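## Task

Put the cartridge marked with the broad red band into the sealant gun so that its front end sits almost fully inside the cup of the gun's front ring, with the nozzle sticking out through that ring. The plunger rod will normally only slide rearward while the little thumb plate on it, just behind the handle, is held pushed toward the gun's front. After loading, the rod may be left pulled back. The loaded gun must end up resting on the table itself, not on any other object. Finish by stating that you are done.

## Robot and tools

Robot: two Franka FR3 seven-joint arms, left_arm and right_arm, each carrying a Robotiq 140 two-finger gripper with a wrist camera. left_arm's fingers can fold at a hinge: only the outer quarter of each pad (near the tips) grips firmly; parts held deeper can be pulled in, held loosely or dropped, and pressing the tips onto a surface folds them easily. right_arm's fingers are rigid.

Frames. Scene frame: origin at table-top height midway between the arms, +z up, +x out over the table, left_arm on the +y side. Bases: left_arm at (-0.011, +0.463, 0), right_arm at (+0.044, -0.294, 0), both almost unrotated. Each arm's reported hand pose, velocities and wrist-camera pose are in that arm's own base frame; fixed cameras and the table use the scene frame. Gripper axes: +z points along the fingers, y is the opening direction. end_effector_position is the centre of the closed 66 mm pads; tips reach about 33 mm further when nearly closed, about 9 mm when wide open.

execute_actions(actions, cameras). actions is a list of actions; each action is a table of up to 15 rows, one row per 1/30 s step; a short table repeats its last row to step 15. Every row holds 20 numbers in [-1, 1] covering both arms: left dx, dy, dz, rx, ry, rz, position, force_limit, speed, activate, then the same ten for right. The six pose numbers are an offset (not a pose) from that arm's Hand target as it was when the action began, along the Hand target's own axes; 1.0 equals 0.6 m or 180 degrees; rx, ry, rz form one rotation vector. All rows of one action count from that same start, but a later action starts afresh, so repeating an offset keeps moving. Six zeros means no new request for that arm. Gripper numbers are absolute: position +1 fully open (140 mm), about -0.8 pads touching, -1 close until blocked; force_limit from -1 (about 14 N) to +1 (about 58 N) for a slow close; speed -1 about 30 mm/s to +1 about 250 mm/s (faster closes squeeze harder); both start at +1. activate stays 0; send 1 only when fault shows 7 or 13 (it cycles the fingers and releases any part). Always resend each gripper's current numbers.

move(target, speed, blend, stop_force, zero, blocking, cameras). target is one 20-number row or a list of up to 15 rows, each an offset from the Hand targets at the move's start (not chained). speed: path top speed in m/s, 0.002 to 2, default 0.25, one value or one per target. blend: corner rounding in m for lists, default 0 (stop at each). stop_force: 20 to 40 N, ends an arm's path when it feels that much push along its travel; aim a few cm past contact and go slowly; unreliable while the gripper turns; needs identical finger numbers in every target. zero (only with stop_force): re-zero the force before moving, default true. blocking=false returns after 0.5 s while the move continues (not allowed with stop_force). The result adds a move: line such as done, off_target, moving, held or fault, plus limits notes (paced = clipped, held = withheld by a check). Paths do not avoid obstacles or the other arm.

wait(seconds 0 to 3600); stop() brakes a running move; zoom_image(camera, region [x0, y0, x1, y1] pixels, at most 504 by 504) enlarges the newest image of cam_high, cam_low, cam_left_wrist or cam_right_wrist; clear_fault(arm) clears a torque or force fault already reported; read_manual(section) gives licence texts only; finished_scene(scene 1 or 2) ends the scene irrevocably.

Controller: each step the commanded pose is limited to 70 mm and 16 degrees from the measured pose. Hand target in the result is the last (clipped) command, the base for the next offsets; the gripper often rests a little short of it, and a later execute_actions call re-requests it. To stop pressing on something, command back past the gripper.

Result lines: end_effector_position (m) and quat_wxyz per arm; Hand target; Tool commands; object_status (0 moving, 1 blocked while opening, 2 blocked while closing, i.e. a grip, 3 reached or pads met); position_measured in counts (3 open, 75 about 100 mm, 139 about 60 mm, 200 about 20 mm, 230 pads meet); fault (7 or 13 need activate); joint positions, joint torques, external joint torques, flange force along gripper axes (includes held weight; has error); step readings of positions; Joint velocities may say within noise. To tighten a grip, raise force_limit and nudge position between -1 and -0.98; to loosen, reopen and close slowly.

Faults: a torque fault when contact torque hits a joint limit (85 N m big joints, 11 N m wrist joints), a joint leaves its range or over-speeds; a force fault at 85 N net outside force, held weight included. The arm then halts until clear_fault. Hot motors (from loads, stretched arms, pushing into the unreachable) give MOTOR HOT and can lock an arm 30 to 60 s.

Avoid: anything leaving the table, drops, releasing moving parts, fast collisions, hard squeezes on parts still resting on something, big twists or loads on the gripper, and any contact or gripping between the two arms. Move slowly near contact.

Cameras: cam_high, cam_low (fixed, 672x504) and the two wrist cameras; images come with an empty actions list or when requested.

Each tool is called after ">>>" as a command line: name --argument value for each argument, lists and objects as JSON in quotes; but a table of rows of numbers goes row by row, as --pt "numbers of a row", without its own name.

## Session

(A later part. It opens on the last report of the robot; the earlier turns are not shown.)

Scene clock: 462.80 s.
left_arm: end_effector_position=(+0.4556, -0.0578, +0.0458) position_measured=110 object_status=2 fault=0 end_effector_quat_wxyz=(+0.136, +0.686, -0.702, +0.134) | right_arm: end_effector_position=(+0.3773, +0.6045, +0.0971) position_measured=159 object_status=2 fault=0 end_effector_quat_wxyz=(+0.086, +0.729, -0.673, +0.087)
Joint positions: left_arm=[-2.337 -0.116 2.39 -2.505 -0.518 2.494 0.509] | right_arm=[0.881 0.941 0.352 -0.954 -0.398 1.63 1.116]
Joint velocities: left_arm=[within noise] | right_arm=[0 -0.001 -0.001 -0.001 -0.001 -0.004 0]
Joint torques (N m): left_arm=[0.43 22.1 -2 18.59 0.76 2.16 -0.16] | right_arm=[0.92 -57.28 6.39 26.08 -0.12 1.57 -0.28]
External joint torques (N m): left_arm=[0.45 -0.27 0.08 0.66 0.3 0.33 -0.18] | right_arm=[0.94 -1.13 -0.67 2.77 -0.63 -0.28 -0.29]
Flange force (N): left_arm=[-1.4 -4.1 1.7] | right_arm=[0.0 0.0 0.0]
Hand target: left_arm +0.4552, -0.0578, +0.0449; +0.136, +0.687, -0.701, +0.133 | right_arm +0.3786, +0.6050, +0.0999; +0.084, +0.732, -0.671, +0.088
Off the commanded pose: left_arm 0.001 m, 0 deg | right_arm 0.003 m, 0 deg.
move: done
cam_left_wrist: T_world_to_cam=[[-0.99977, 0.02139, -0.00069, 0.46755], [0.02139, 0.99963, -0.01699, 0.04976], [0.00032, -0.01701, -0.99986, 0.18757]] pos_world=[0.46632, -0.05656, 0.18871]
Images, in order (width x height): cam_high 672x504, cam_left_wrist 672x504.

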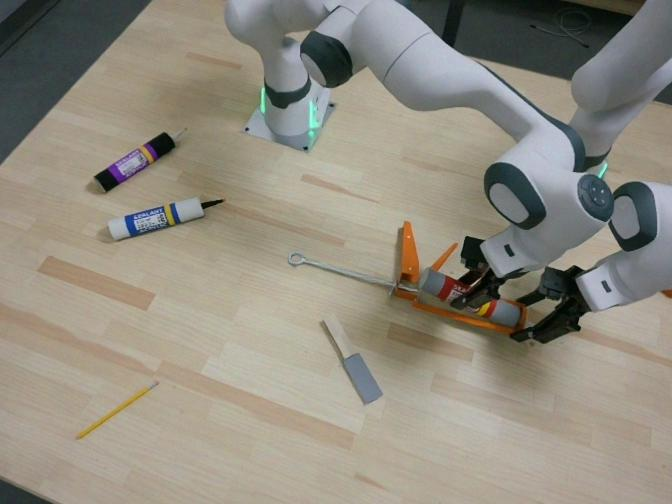

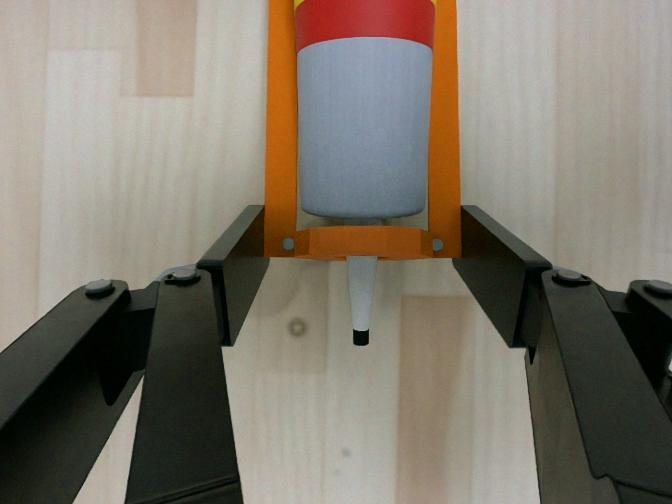

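>>> move --target '[0,0,0,0,0,0,-1,-0.05,-1,0,-0.0118,0,-0.0022,0,0,0,-1,0,-1,0]' --speed 0.02 --cameras '["cam_left_wrist","cam_high","cam_right_wrist"]'

>>> zoom_image --camera "cam_high" --region '[380, 230, 540, 350]'

>>> zoom_image --camera "cam_left_wrist" --region '[260, 130, 470, 340]'

Scene clock: 471.40 s.
left_arm: end_effector_position=(+0.4556, -0.0578, +0.0458) position_measured=110 object_status=2 fault=0 end_effector_quat_wxyz=(+0.136, +0.686, -0.702, +0.134) | right_arm: end_effector_position=(+0.3767, +0.6116, +0.0965) position_measured=159 object_status=2 fault=0 end_effector_quat_wxyz=(+0.086, +0.729, -0.673, +0.087)
Joint positions: left_arm=[-2.337 -0.116 2.39 -2.505 -0.518 2.494 0.509] | right_arm=[0.901 0.981 0.349 -0.882 -0.402 1.6 1.112]
Joint velocities: left_arm=[within noise] | right_arm=[0 0 -0.002 0.002 0 -0.003 -0.001]
Joint torques (N m): left_arm=[0.44 22.12 -2.01 18.61 0.76 2.16 -0.18] | right_arm=[0.96 -58.03 6.11 26.12 -0.14 1.61 -0.27]
External joint torques (N m): left_arm=[0.41 -0.35 0.04 0.54 0.29 0.29 -0.19] | right_arm=[0.92 -1.37 -0.7 2.96 -0.64 -0.23 -0.28]
Flange force (N): left_arm=[-1.4 -4.0 1.9] | right_arm=[0.0 0.0 0.0]
Hand target: left_arm +0.4552, -0.0578, +0.0449; +0.136, +0.687, -0.701, +0.133 | right_arm +0.3780, +0.6121, +0.0995; +0.084, +0.732, -0.671, +0.088
Off the commanded pose: left_arm 0.001 m, 0 deg | right_arm 0.003 m, 0 deg.
move: done
cam_left_wrist: T_world_to_cam=[[-0.99977, 0.02139, -0.00069, 0.46755], [0.02139, 0.99963, -0.01699, 0.04976], [0.00032, -0.01701, -0.99986, 0.18757]] pos_world=[0.46632, -0.05656, 0.18871]
cam_right_wrist: T_world_to_cam=[[-0.99638, -0.07858, 0.03256, 0.42388], [-0.07441, 0.99071, 0.11385, -0.58898], [-0.0412, 0.11102, -0.99296, 0.19147]] pos_world=[0.38641, 0.59556, 0.24338]
Images, in order (width x height): cam_high 672x504, cam_left_wrist 672x504, cam_right_wrist 672x504.

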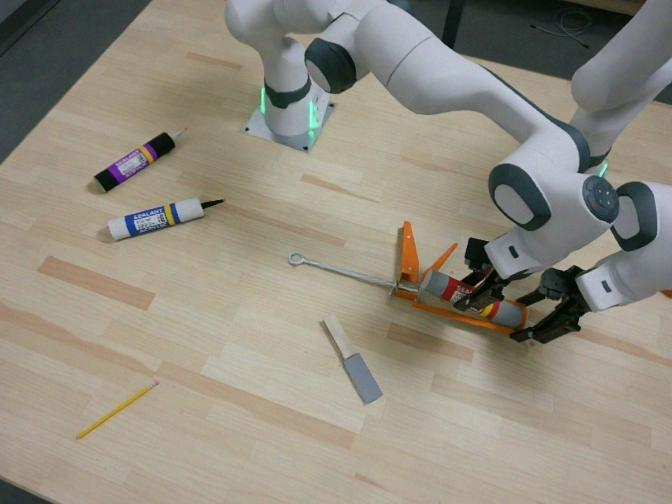

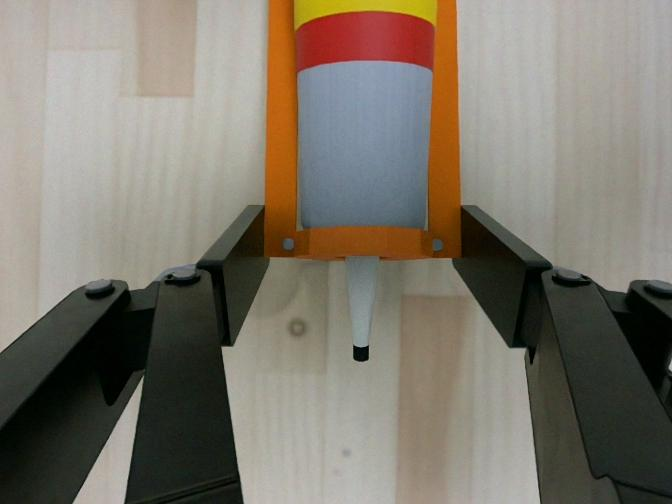

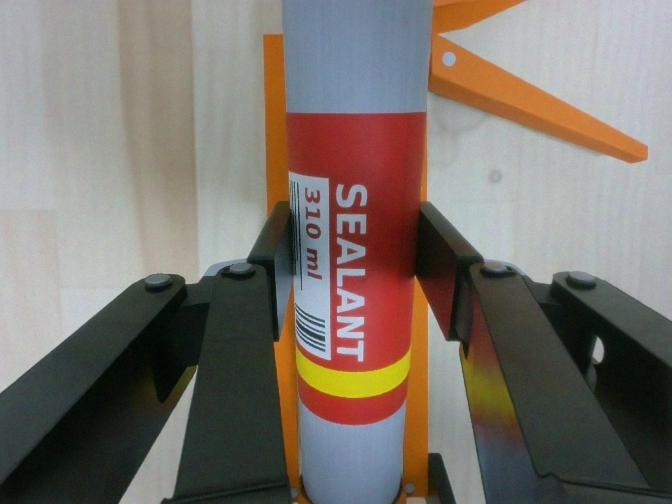

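Scaled by 3.150.

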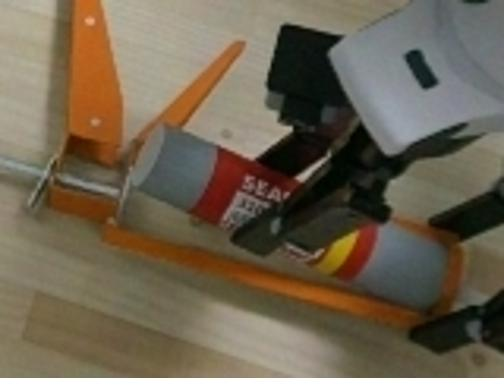

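Scaled by 2.400.

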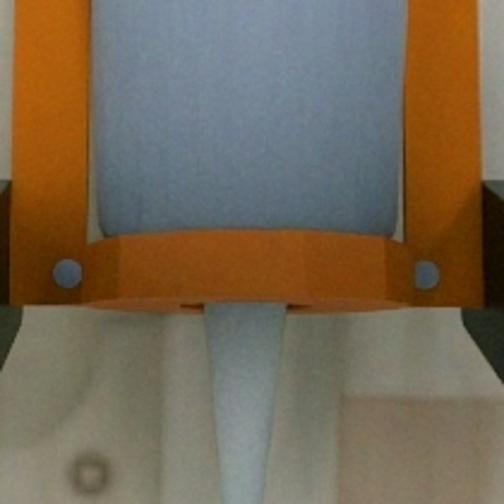

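>>> move --target '[0,0,0,0,0,0,-1,-0.05,-1,0,-0.0102,0,-0.0015,0,0,0,-1,0,-1,0]' --speed 0.02 --cameras '["cam_left_wrist","cam_high"]'

>>> zoom_image --camera "cam_high" --region '[380, 230, 540, 350]'

>>> zoom_image --camera "cam_left_wrist" --region '[260, 130, 470, 340]'

Scene clock: 476.20 s.
left_arm: end_effector_position=(+0.4557, -0.0573, +0.0458) position_measured=110 object_status=2 fault=0 end_effector_quat_wxyz=(+0.135, +0.686, -0.702, +0.134) | right_arm: end_effector_position=(+0.3773, +0.6162, +0.0957) position_measured=159 object_status=2 fault=0 end_effector_quat_wxyz=(+0.087, +0.728, -0.674, +0.088)
Joint positions: left_arm=[-2.337 -0.116 2.391 -2.505 -0.518 2.495 0.509] | right_arm=[0.919 1.021 0.344 -0.809 -0.406 1.569 1.107]
Joint torques (N m): left_arm=[0.25 22.18 -2.32 18.61 0.6 2.1 -0.16] | right_arm=[1.65 -58.82 6.42 26.26 0.06 1.81 -0.34]
External joint torques (N m): left_arm=[0.28 -0.29 -0.22 0.54 0.13 0.24 -0.17] | right_arm=[1.68 -1.71 0 3.19 -0.43 -0.01 -0.35]
Flange force (N): left_arm=[-0.6 -3.1 1.5] | right_arm=[0.0 0.0 0.0]
Hand target: left_arm +0.4552, -0.0578, +0.0449; +0.136, +0.687, -0.701, +0.133 | right_arm +0.3775, +0.6183, +0.0989; +0.084, +0.732, -0.671, +0.088
Off the commanded pose: left_arm 0.001 m, 0 deg | right_arm 0.004 m, 1 deg.
move: off_target (right_arm)
cam_left_wrist: T_world_to_cam=[[-0.99978, 0.02088, -0.00096, 0.46767], [0.0209, 0.99965, -0.0165, 0.0494], [0.00062, -0.01651, -0.99986, 0.18747]] pos_world=[0.46642, -0.05605, 0.18871]
Images, in order (width x height): cam_high 672x504, cam_left_wrist 672x504.

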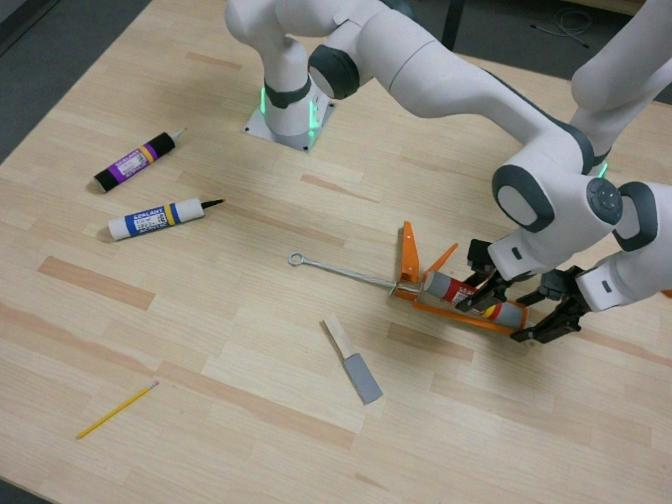

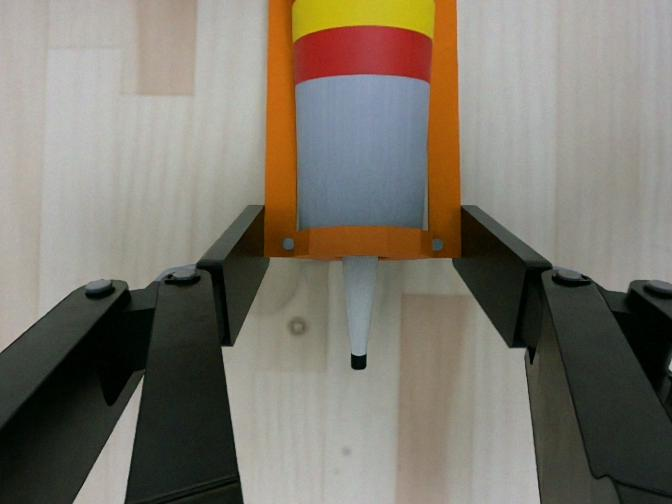

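Scaled by 3.150.

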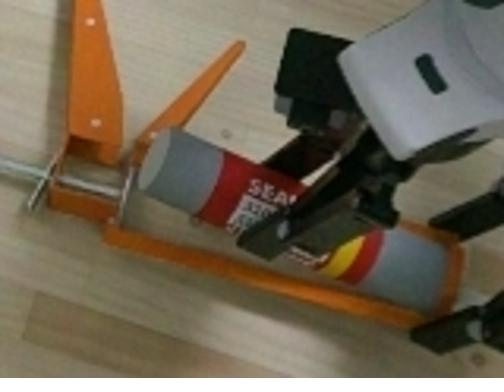

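Scaled by 2.400.

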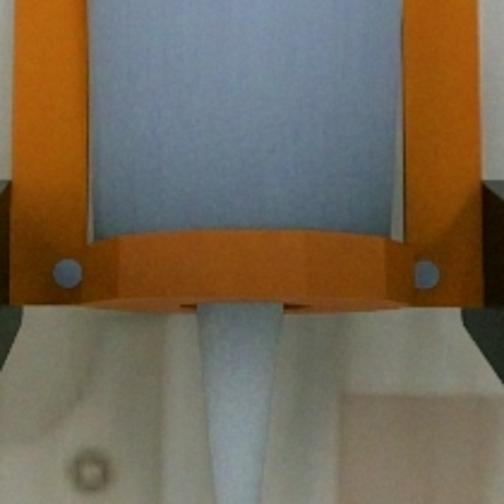

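>>> move --target '[0,0,0,0,0,0,-1,-0.05,-1,0,-0.001,0,0.01,0,-0.0167,0,-1,0,-1,0]' --speed 0.02 --cameras '["cam_left_wrist","cam_high"]'

>>> zoom_image --camera "cam_high" --region '[400, 250, 460, 310]'

>>> zoom_image --camera "cam_left_wrist" --region '[260, 130, 470, 340]'

Scene clock: 482.87 s.
left_arm: end_effector_position=(+0.4556, -0.0573, +0.0457) position_measured=110 object_status=2 fault=0 end_effector_quat_wxyz=(+0.135, +0.686, -0.702, +0.134) | right_arm: end_effector_position=(+0.3770, +0.6149, +0.0888) position_measured=159 object_status=2 fault=0 end_effector_quat_wxyz=(+0.071, +0.736, -0.669, +0.071)
Joint positions: left_arm=[-2.337 -0.116 2.391 -2.505 -0.518 2.495 0.509] | right_arm=[0.859 0.93 0.372 -1.002 -0.397 1.7 1.111]
Joint velocities: left_arm=[within noise] | right_arm=[0.001 -0.001 0 -0.001 -0.001 0.003 0]
Joint torques (N m): left_arm=[0.26 22.16 -2.3 18.67 0.61 2.06 -0.17] | right_arm=[0.21 -57.71 7.95 24.84 0.89 2.15 0.25]
External joint torques (N m): left_arm=[0.21 -0.47 -0.27 0.45 0.14 0.17 -0.19] | right_arm=[0.25 -1.8 0.27 1.54 0.34 0.19 0.25]
Flange force (N): left_arm=[-0.7 -3.4 1.9] | right_arm=[0.0 0.0 0.0]
Hand target: left_arm +0.4552, -0.0578, +0.0449; +0.136, +0.687, -0.701, +0.133 | right_arm +0.3775, +0.6174, +0.0929; +0.066, +0.734, -0.673, +0.069
Off the commanded pose: left_arm 0.001 m, 0 deg | right_arm 0.005 m, 1 deg.
move: off_target (right_arm)
cam_left_wrist: T_world_to_cam=[[-0.99978, 0.02078, -0.00086, 0.46755], [0.0208, 0.99965, -0.0164, 0.04943], [0.00052, -0.01641, -0.99987, 0.18742]] pos_world=[0.46632, -0.05605, 0.18861]
Images, in order (width x height): cam_high 672x504, cam_left_wrist 672x504.

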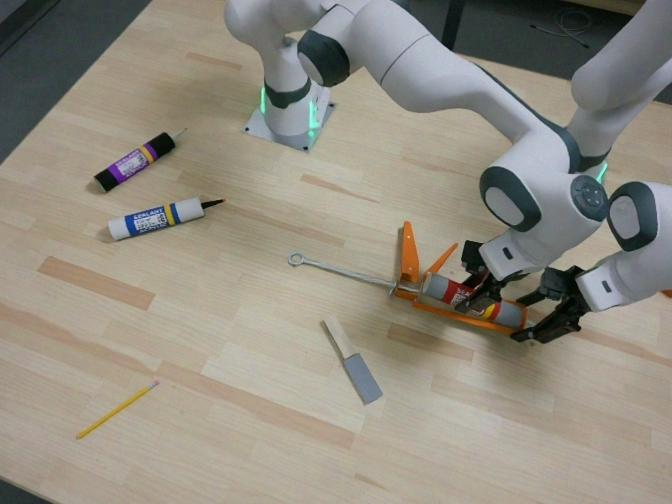

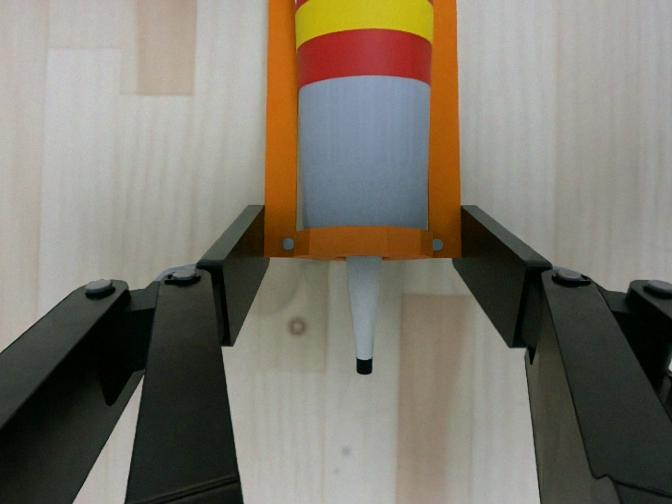

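Scaled by 8.400.

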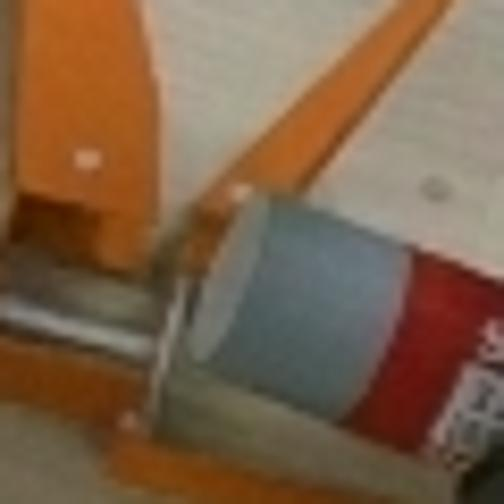

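Scaled by 2.400.

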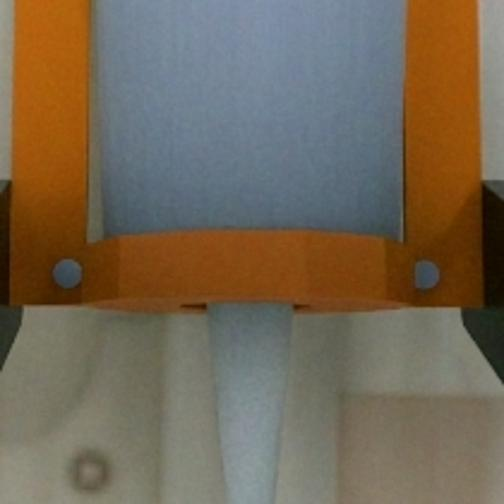

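>>> move --target '[0,0,0,0,0,0,-1,-0.05,-1,0,-0.001,-0.001,0.01,0,-0.0167,0,-1,0,-1,0]' --speed 0.02 --cameras '["cam_left_wrist","cam_high"]'

>>> zoom_image --camera "cam_high" --region '[400, 250, 460, 310]'

>>> zoom_image --camera "cam_left_wrist" --region '[260, 130, 470, 340]'

Scene clock: 491.00 s.
left_arm: end_effector_position=(+0.4557, -0.0573, +0.0457) position_measured=110 object_status=2 fault=0 end_effector_quat_wxyz=(+0.135, +0.686, -0.702, +0.134) | right_arm: end_effector_position=(+0.3771, +0.6142, +0.0822) position_measured=159 object_status=2 fault=0 end_effector_quat_wxyz=(+0.054, +0.738, -0.671, +0.052)
Joint positions: left_arm=[-2.337 -0.116 2.391 -2.505 -0.518 2.495 0.509] | right_arm=[0.809 0.866 0.39 -1.143 -0.38 1.814 1.115]
Joint velocities: left_arm=[within noise] | right_arm=[-0.002 -0.001 -0.001 -0.001 0.001 0.003 0]
Joint torques (N m): left_arm=[0.27 22.13 -2.35 18.55 0.6 2.06 -0.15] | right_arm=[0.09 -56.52 8.73 24.8 0.92 2.39 0.32]
External joint torques (N m): left_arm=[0.26 -0.46 -0.29 0.42 0.13 0.18 -0.16] | right_arm=[0.06 -2.49 0.36 1.75 0.31 0.31 0.31]
Flange force (N): left_arm=[-0.7 -3.2 1.9] | right_arm=[-1.0 -0.5 -3.7]
Hand target: left_arm +0.4552, -0.0578, +0.0449; +0.136, +0.687, -0.701, +0.133 | right_arm +0.3781, +0.6169, +0.0869; +0.049, +0.735, -0.674, +0.050
Off the commanded pose: left_arm 0.001 m, 0 deg | right_arm 0.006 m, 1 deg.
move: off_target (right_arm)
cam_left_wrist: T_world_to_cam=[[-0.99978, 0.02078, -0.00086, 0.46755], [0.0208, 0.99965, -0.0164, 0.04943], [0.00052, -0.01641, -0.99987, 0.18742]] pos_world=[0.46632, -0.05605, 0.18861]
Images, in order (width x height): cam_high 672x504, cam_left_wrist 672x504.

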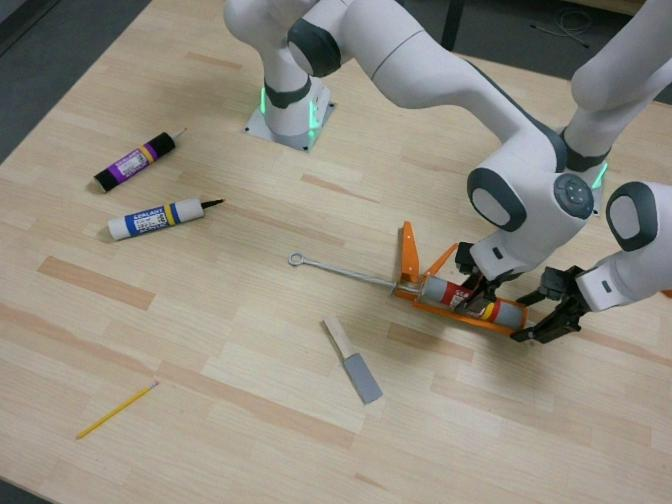

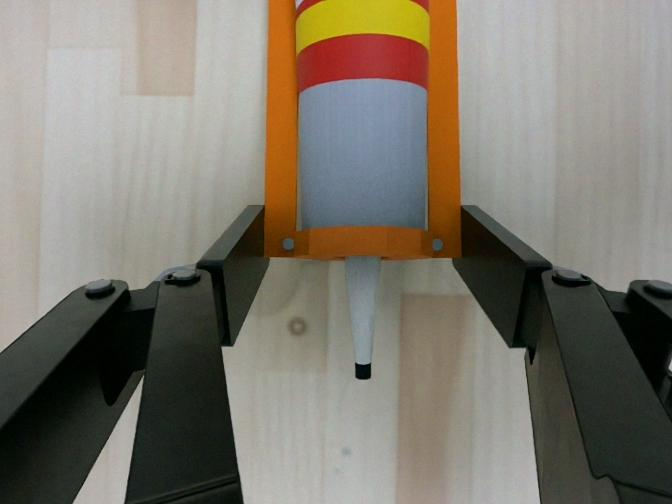

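Scaled by 8.400.

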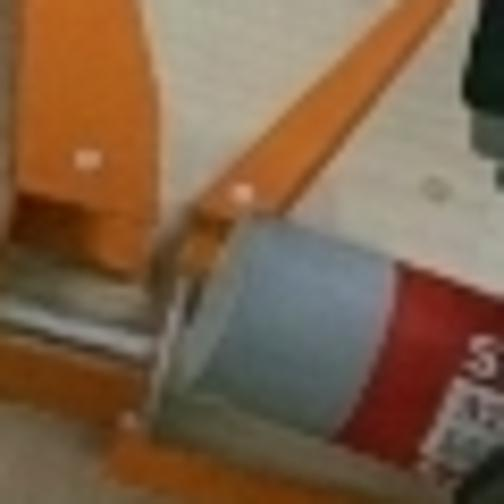

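Scaled by 2.400.

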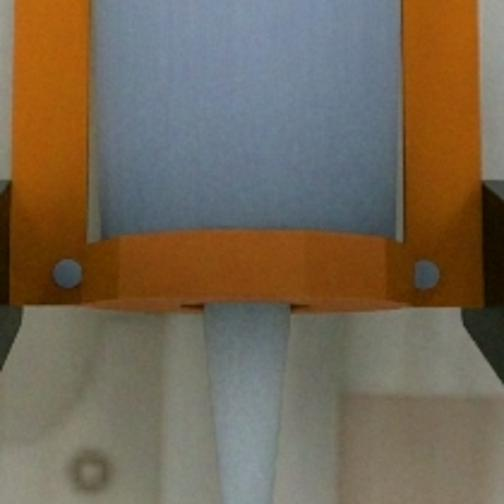

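>>> move --target '[0,0,0,0,0,0,-1,-0.05,-1,0,-0.0043,0,0.0093,0,-0.0167,0,-1,0,-1,0]' --speed 0.02 --cameras '["cam_left_wrist","cam_high"]'

>>> zoom_image --camera "cam_high" --region '[400, 250, 460, 310]'

>>> zoom_image --camera "cam_left_wrist" --region '[260, 130, 470, 340]'

Scene clock: 498.23 s.
left_arm: end_effector_position=(+0.4557, -0.0572, +0.0457) position_measured=110 object_status=2 fault=0 end_effector_quat_wxyz=(+0.135, +0.686, -0.702, +0.134) | right_arm: end_effector_position=(+0.3769, +0.6138, +0.0757) position_measured=159 object_status=2 fault=0 end_effector_quat_wxyz=(+0.038, +0.738, -0.673, +0.034)
Joint positions: left_arm=[-2.337 -0.116 2.391 -2.505 -0.518 2.495 0.509] | right_arm=[0.768 0.822 0.406 -1.248 -0.364 1.911 1.115]
Joint torques (N m): left_arm=[0.31 22.16 -2.27 18.74 0.6 2.03 -0.18] | right_arm=[0.53 -55.17 9.64 25.65 1.09 3.19 0.2]
External joint torques (N m): left_arm=[0.25 -0.28 -0.26 0.77 0.14 0.18 -0.19] | right_arm=[0.44 -2.14 0.72 2.54 0.43 0.96 0.2]
Flange force (N): left_arm=[-0.6 -3.8 1.2] | right_arm=[-5.8 -3.4 -3.4]
Hand target: left_arm +0.4552, -0.0578, +0.0449; +0.136, +0.687, -0.701, +0.133 | right_arm +0.3779, +0.6187, +0.0810; +0.031, +0.736, -0.675, +0.031
Off the commanded pose: left_arm 0.001 m, 0 deg | right_arm 0.007 m, 1 deg.
move: off_target (right_arm)
cam_left_wrist: T_world_to_cam=[[-0.99978, 0.02078, -0.00096, 0.46767], [0.02079, 0.99965, -0.0163, 0.04941], [0.00062, -0.01631, -0.99987, 0.18738]] pos_world=[0.46642, -0.05605, 0.18861]
Images, in order (width x height): cam_high 672x504, cam_left_wrist 672x504.

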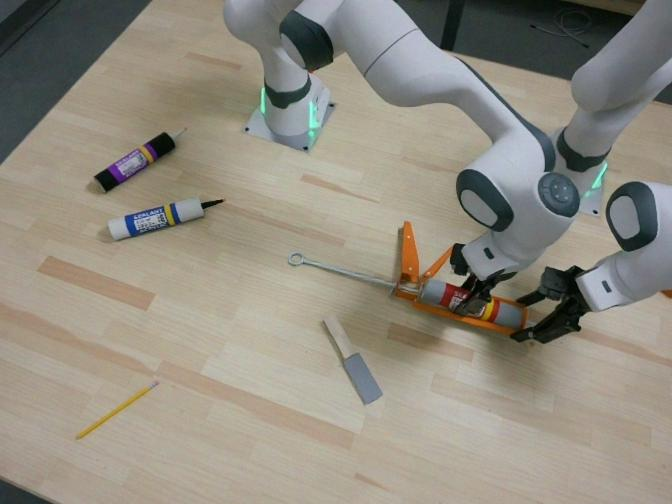

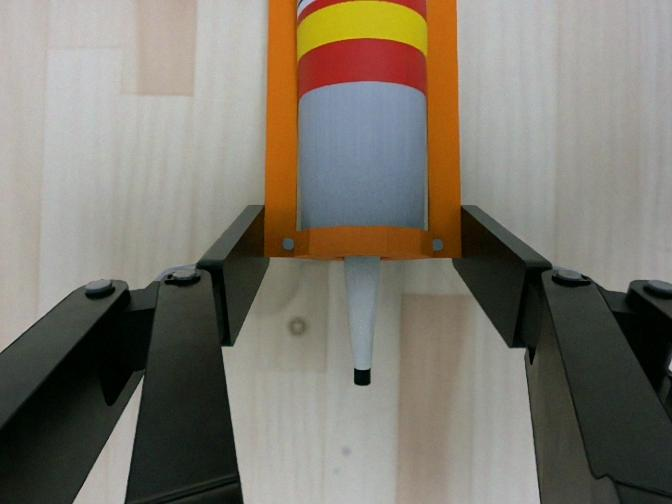

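Scaled by 8.400.

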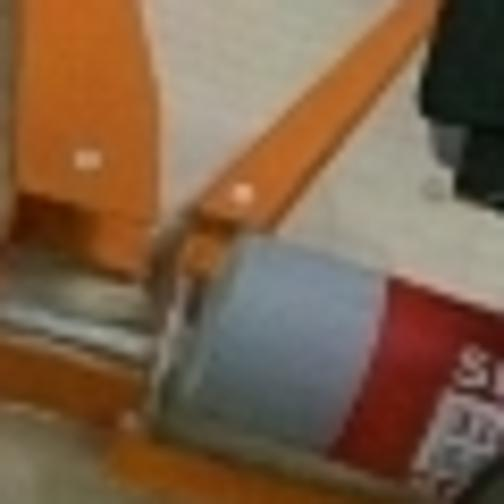

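Scaled by 2.400.

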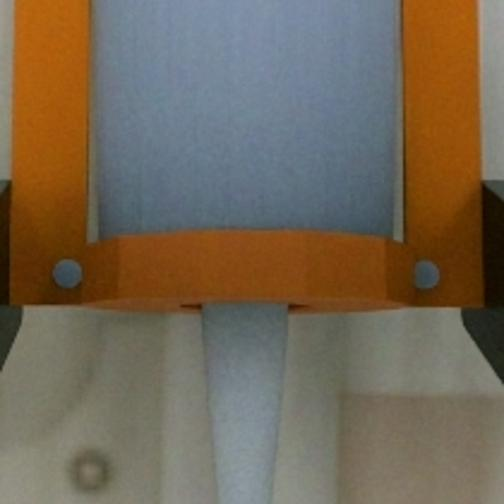

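>>> move --target '[0,0,0,0,0,0,-1,-0.05,-1,0,-0.0065,0,0.0055,0,-0.0111,0,-1,0,-1,0]' --speed 0.02 --cameras '["cam_left_wrist","cam_high","cam_right_wrist"]'

>>> zoom_image --camera "cam_high" --region '[400, 250, 460, 310]'

>>> zoom_image --camera "cam_left_wrist" --region '[260, 130, 470, 340]'

Scene clock: 505.80 s.
left_arm: end_effector_position=(+0.4561, -0.0557, +0.0456) position_measured=110 object_status=2 fault=0 end_effector_quat_wxyz=(+0.134, +0.687, -0.701, +0.134) | right_arm: end_effector_position=(+0.3769, +0.6154, +0.0713) position_measured=159 object_status=2 fault=0 end_effector_quat_wxyz=(+0.028, +0.738, -0.674, +0.022)
Joint positions: left_arm=[-2.337 -0.116 2.393 -2.505 -0.517 2.497 0.509] | right_arm=[0.743 0.806 0.418 -1.298 -0.357 1.966 1.115]
Joint velocities: left_arm=[within noise] | right_arm=[0 0 0 -0.001 -0.001 0.003 0]
Joint torques (N m): left_arm=[-0.4 22.28 -3.63 18.75 0.35 1.78 -0.14] | right_arm=[0.98 -54.6 10.55 25.84 1.14 3.73 0.17]
External joint torques (N m): left_arm=[-0.4 -0.18 -1.57 0.73 -0.12 -0.08 -0.15] | right_arm=[1.02 -2.22 1.39 2.84 0.47 1.43 0.16]
Flange force (N): left_arm=[2.2 -1.8 0.3] | right_arm=[-6.9 -3.1 -2.9]
Hand target: left_arm +0.4552, -0.0578, +0.0449; +0.136, +0.687, -0.701, +0.133 | right_arm +0.3776, +0.6223, +0.0774; +0.019, +0.737, -0.676, +0.018
Off the commanded pose: left_arm 0.002 m, 0 deg | right_arm 0.009 m, 1 deg.
move: off_target (right_arm)
cam_left_wrist: T_world_to_cam=[[-0.99983, 0.01856, -0.00189, 0.46801], [0.01859, 0.99972, -0.01501, 0.04889], [0.00161, -0.01504, -0.99989, 0.18692]] pos_world=[0.46672, -0.05475, 0.18851]
cam_right_wrist: T_world_to_cam=[[-0.99487, -0.09451, 0.03608, 0.43422], [-0.08048, 0.9555, 0.28381, -0.57805], [-0.06129, 0.27945, -0.9582, 0.06743]] pos_world=[0.3896, 0.57451, 0.213]
Images, in order (width x height): cam_high 672x504, cam_left_wrist 672x504, cam_right_wrist 672x504.

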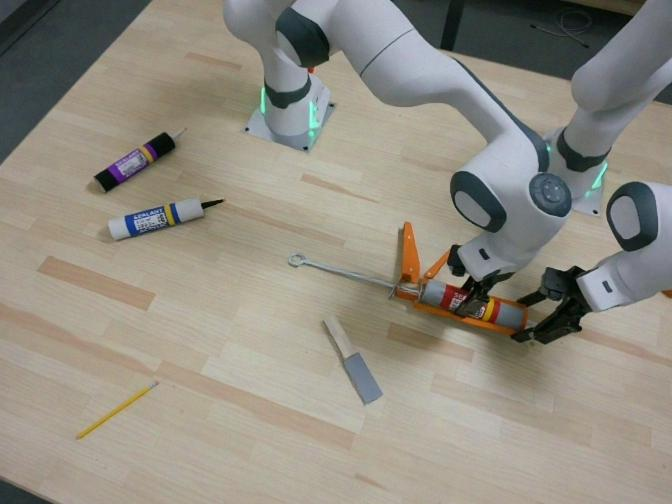

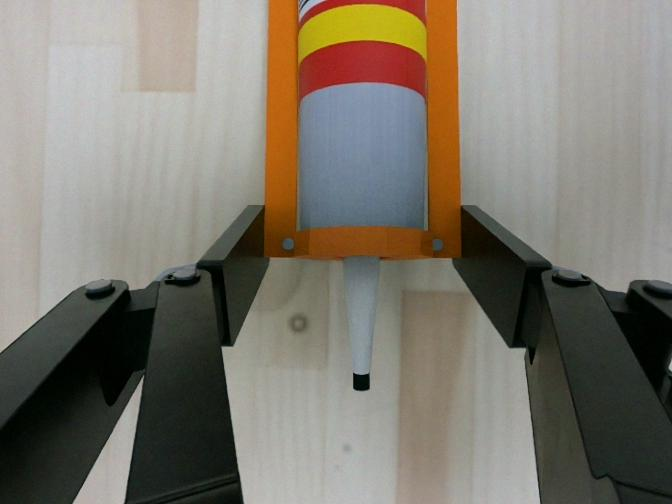

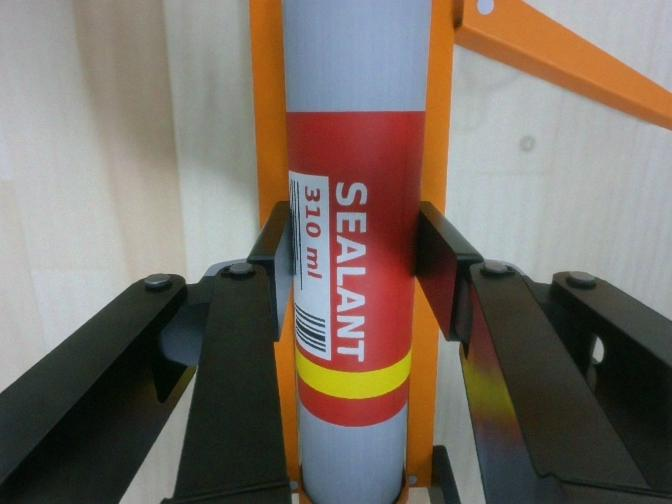

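Scaled by 8.400.

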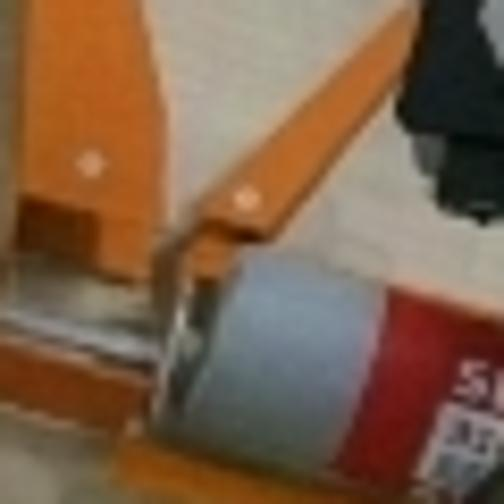

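Scaled by 2.400.

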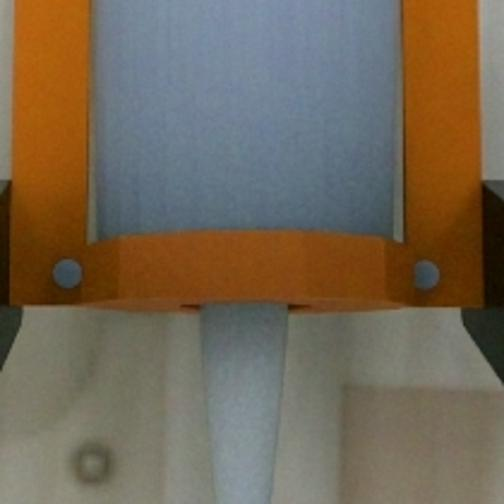

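>>> move --pt "0 0 0 0 0 0 -1 -0.05 -1 0 0.0058 0 0 0 0 0 -1 0 -1 0" --pt "0 0 0 0 0 0 -1 -0.05 -1 0 0.0058 0 0 0 0 0 -0.08 0 -1 0" --speed 0.02 --cameras '["cam_left_wrist","cam_high","cam_right_wrist"]'

>>> zoom_image --camera "cam_high" --region '[400, 250, 460, 310]'

>>> zoom_image --camera "cam_right_wrist" --region '[250, 380, 450, 504]'

Scene clock: 510.87 s.
left_arm: end_effector_position=(+0.4560, -0.0561, +0.0454) position_measured=110 object_status=2 fault=0 end_effector_quat_wxyz=(+0.134, +0.687, -0.701, +0.134) | right_arm: end_effector_position=(+0.3776, +0.6176, +0.0763) position_measured=139 object_status=0 fault=0 end_effector_quat_wxyz=(+0.021, +0.738, -0.674, +0.019)
Joint positions: left_arm=[-2.338 -0.116 2.393 -2.505 -0.517 2.497 0.508] | right_arm=[0.737 0.791 0.422 -1.315 -0.356 1.984 1.115]
Joint torques (N m): left_arm=[-0.09 22.53 -3 18.64 0.46 1.73 -0.11] | right_arm=[0.34 -51.71 9.04 24.08 1.02 2.45 0.15]
External joint torques (N m): left_arm=[-0.04 0 -0.88 0.61 -0.02 -0.13 -0.13] | right_arm=[0.08 0.26 -0.31 1.15 0.34 0.12 0.15]
Flange force (N): left_arm=[1.1 -1.4 -0.6] | right_arm=[-7.0 -4.8 -0.7]
Hand target: left_arm +0.4552, -0.0578, +0.0449; +0.136, +0.687, -0.701, +0.133 | right_arm +0.3779, +0.6188, +0.0776; +0.019, +0.737, -0.676, +0.018
Off the commanded pose: left_arm 0.002 m, 0 deg | right_arm 0.002 m, 0 deg.
move: done; target 2's new numbers were sent with right_arm's hand 0.007 m and 1 deg from that target
cam_left_wrist: T_world_to_cam=[[-0.99982, 0.01867, -0.00149, 0.46785], [0.01869, 0.99971, -0.01502, 0.04914], [0.00121, -0.01504, -0.99989, 0.1869]] pos_world=[0.46662, -0.05505, 0.18831]
cam_right_wrist: T_world_to_cam=[[-0.99494, -0.09623, 0.02877, 0.43654], [-0.08338, 0.95104, 0.29762, -0.57875], [-0.056, 0.29371, -0.95425, 0.06057]] pos_world=[0.38947, 0.57463, 0.21749]
Images, in order (width x height): cam_high 672x504, cam_left_wrist 672x504, cam_right_wrist 672x504.

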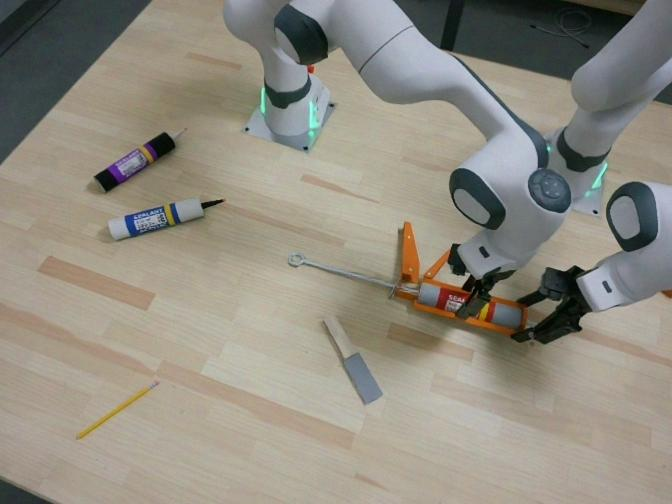

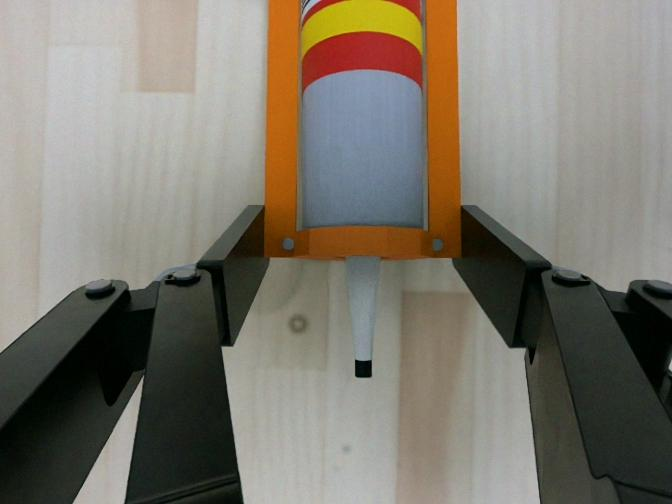

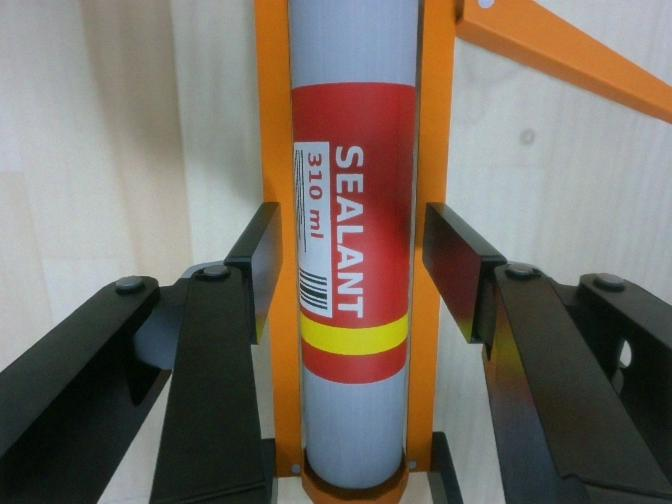

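Scaled by 8.400.

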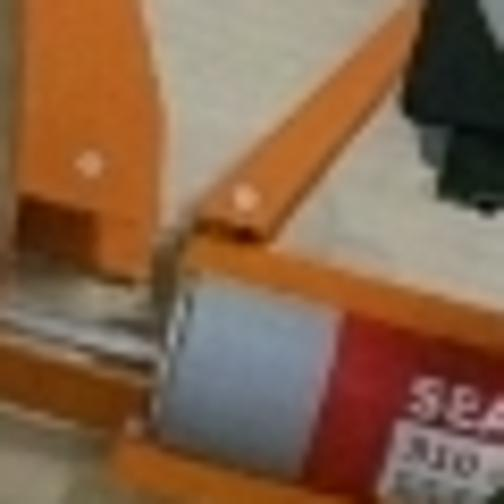

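Scaled by 2.520.

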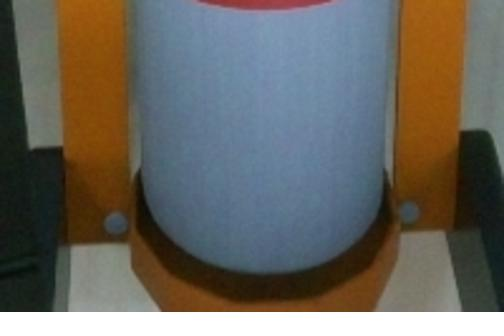

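>>> move --pt "0 0 0 0 0 0 -1 -0.05 -1 0 0 0 0 0 -0.0167 0 -0.08 0 -1 0" --pt "0 0 0 0 0 0 -1 -0.05 -1 0 0 0 0.011 0 -0.0167 0 -0.08 0 -1 0" --pt "0 0 0 0 0 0 -1 -0.05 -1 0 0 0 0.011 0 -0.0167 0 -1 0.1 -1 0" --speed 0.03 --cameras '["cam_left_wrist","cam_right_wrist"]'

>>> zoom_image --camera "cam_right_wrist" --region '[290, 420, 430, 504]'

Scene clock: 518.17 s.
left_arm: end_effector_position=(+0.4560, -0.0561, +0.0454) position_measured=110 object_status=2 fault=0 end_effector_quat_wxyz=(+0.134, +0.687, -0.701, +0.134) | right_arm: end_effector_position=(+0.3769, +0.6197, +0.0733) position_measured=165 object_status=0 fault=0 end_effector_quat_wxyz=(+0.001, +0.737, -0.676, -0.002)
Joint positions: left_arm=[-2.338 -0.116 2.393 -2.505 -0.517 2.497 0.508] | right_arm=[0.688 0.754 0.45 -1.408 -0.343 2.083 1.115]
Joint torques (N m): left_arm=[-0.08 22.61 -2.92 18.83 0.41 1.7 -0.12] | right_arm=[-0.07 -48.34 8.5 23 0.28 2.82 0]
External joint torques (N m): left_arm=[-0.16 -0.08 -0.92 0.68 -0.06 -0.19 -0.13] | right_arm=[-0.09 2.6 -1.34 0 -0.41 0.31 0]
Flange force (N): left_arm=[1.2 -1.7 -0.5] | right_arm=[-7.1 -5.4 4.5]
Hand target: left_arm +0.4552, -0.0578, +0.0449; +0.136, +0.687, -0.701, +0.133 | right_arm +0.3779, +0.6184, +0.0710; +0.002, +0.737, -0.676, -0.002
Off the commanded pose: left_arm 0.002 m, 0 deg | right_arm 0.003 m, 0 deg.
move: done
cam_left_wrist: T_world_to_cam=[[-0.99983, 0.01857, -0.00169, 0.46788], [0.01859, 0.99971, -0.01501, 0.04918], [0.00141, -0.01504, -0.99989, 0.18681]] pos_world=[0.46662, -0.05505, 0.18831]
cam_right_wrist: T_world_to_cam=[[-0.99543, -0.09119, 0.02828, 0.43327], [-0.07538, 0.93246, 0.35331, -0.57549], [-0.05859, 0.34957, -0.93508, 0.02204]] pos_world=[0.3892, 0.56843, 0.21169]

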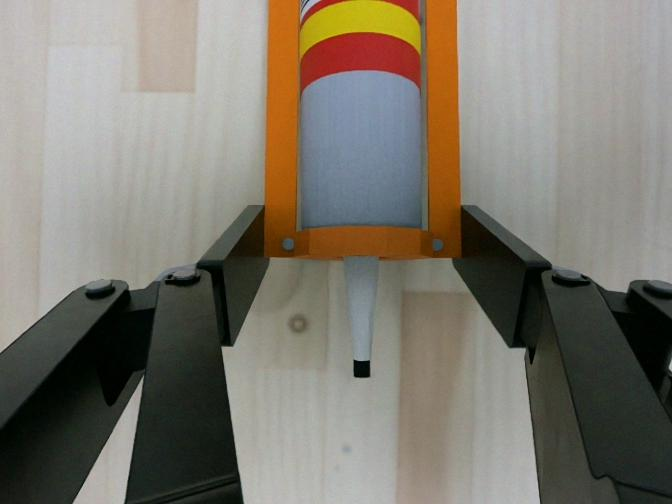

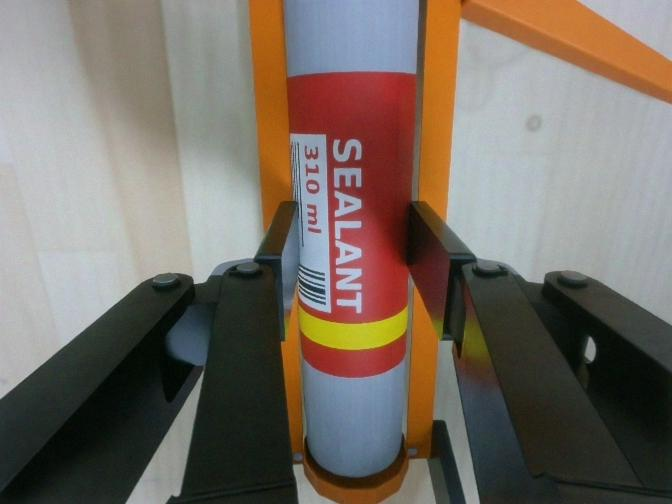

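Scaled by 3.600.

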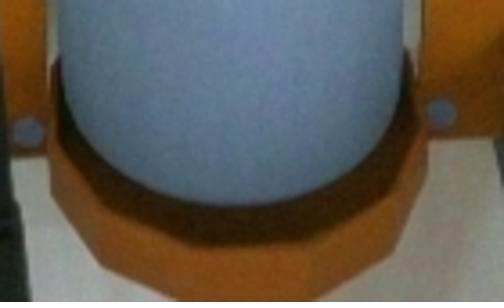

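>>> move --target '[0,0,0,0,0,0,-1,-0.05,-1,0,0,0.001,-0.0175,0,0,0,-1,0.1,-1,0]' --speed 0.02 --cameras '["cam_left_wrist","cam_right_wrist"]'

>>> zoom_image --camera "cam_right_wrist" --region '[290, 420, 430, 504]'

Scene clock: 523.50 s.
left_arm: end_effector_position=(+0.4560, -0.0565, +0.0454) position_measured=110 object_status=2 fault=0 end_effector_quat_wxyz=(+0.134, +0.687, -0.701, +0.134) | right_arm: end_effector_position=(+0.3754, +0.6185, +0.0769) position_measured=165 object_status=2 fault=0 end_effector_quat_wxyz=(+0.003, +0.737, -0.676, -0.001)
Joint positions: left_arm=[-2.339 -0.116 2.393 -2.505 -0.517 2.497 0.508] | right_arm=[0.687 0.748 0.453 -1.408 -0.342 2.072 1.115]
Joint torques (N m): left_arm=[0.19 22.41 -2.45 18.64 0.65 1.74 -0.11] | right_arm=[-0.98 -52.71 9.68 24.93 0.86 1.88 -0.11]
External joint torques (N m): left_arm=[0.23 -0.23 -0.34 0.51 0.18 -0.14 -0.12] | right_arm=[-0.93 -2.21 -0.04 2.05 0.17 -0.59 -0.11]
Flange force (N): left_arm=[-0.3 -2.7 0.1] | right_arm=[-3.1 -4.0 -5.2]
Hand target: left_arm +0.4552, -0.0578, +0.0449; +0.136, +0.687, -0.701, +0.133 | right_arm +0.3774, +0.6184, +0.0815; +0.002, +0.737, -0.676, -0.002
Off the commanded pose: left_arm 0.002 m, 0 deg | right_arm 0.005 m, 0 deg.
move: off_target (right_arm)
cam_left_wrist: T_world_to_cam=[[-0.99981, 0.01937, -0.0016, 0.46791], [0.01939, 0.9997, -0.015, 0.04921], [0.00131, -0.01503, -0.99989, 0.18685]] pos_world=[0.46662, -0.05545, 0.18831]
cam_right_wrist: T_world_to_cam=[[-0.99528, -0.09214, 0.0304, 0.43185], [-0.07578, 0.93387, 0.3495, -0.57621], [-0.06059, 0.34555, -0.93644, 0.02908]] pos_world=[0.38791, 0.56785, 0.21549]

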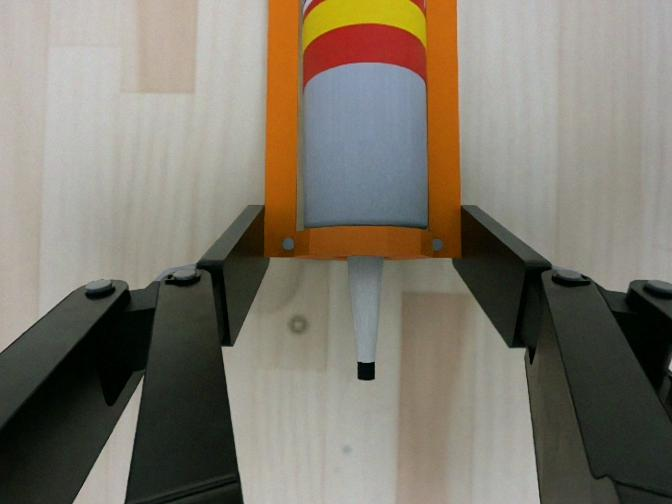

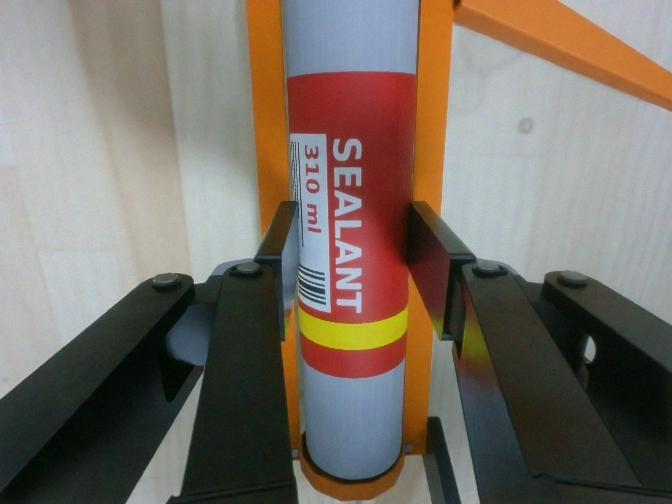

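Scaled by 3.600.

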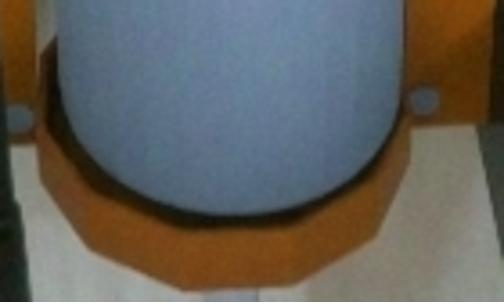

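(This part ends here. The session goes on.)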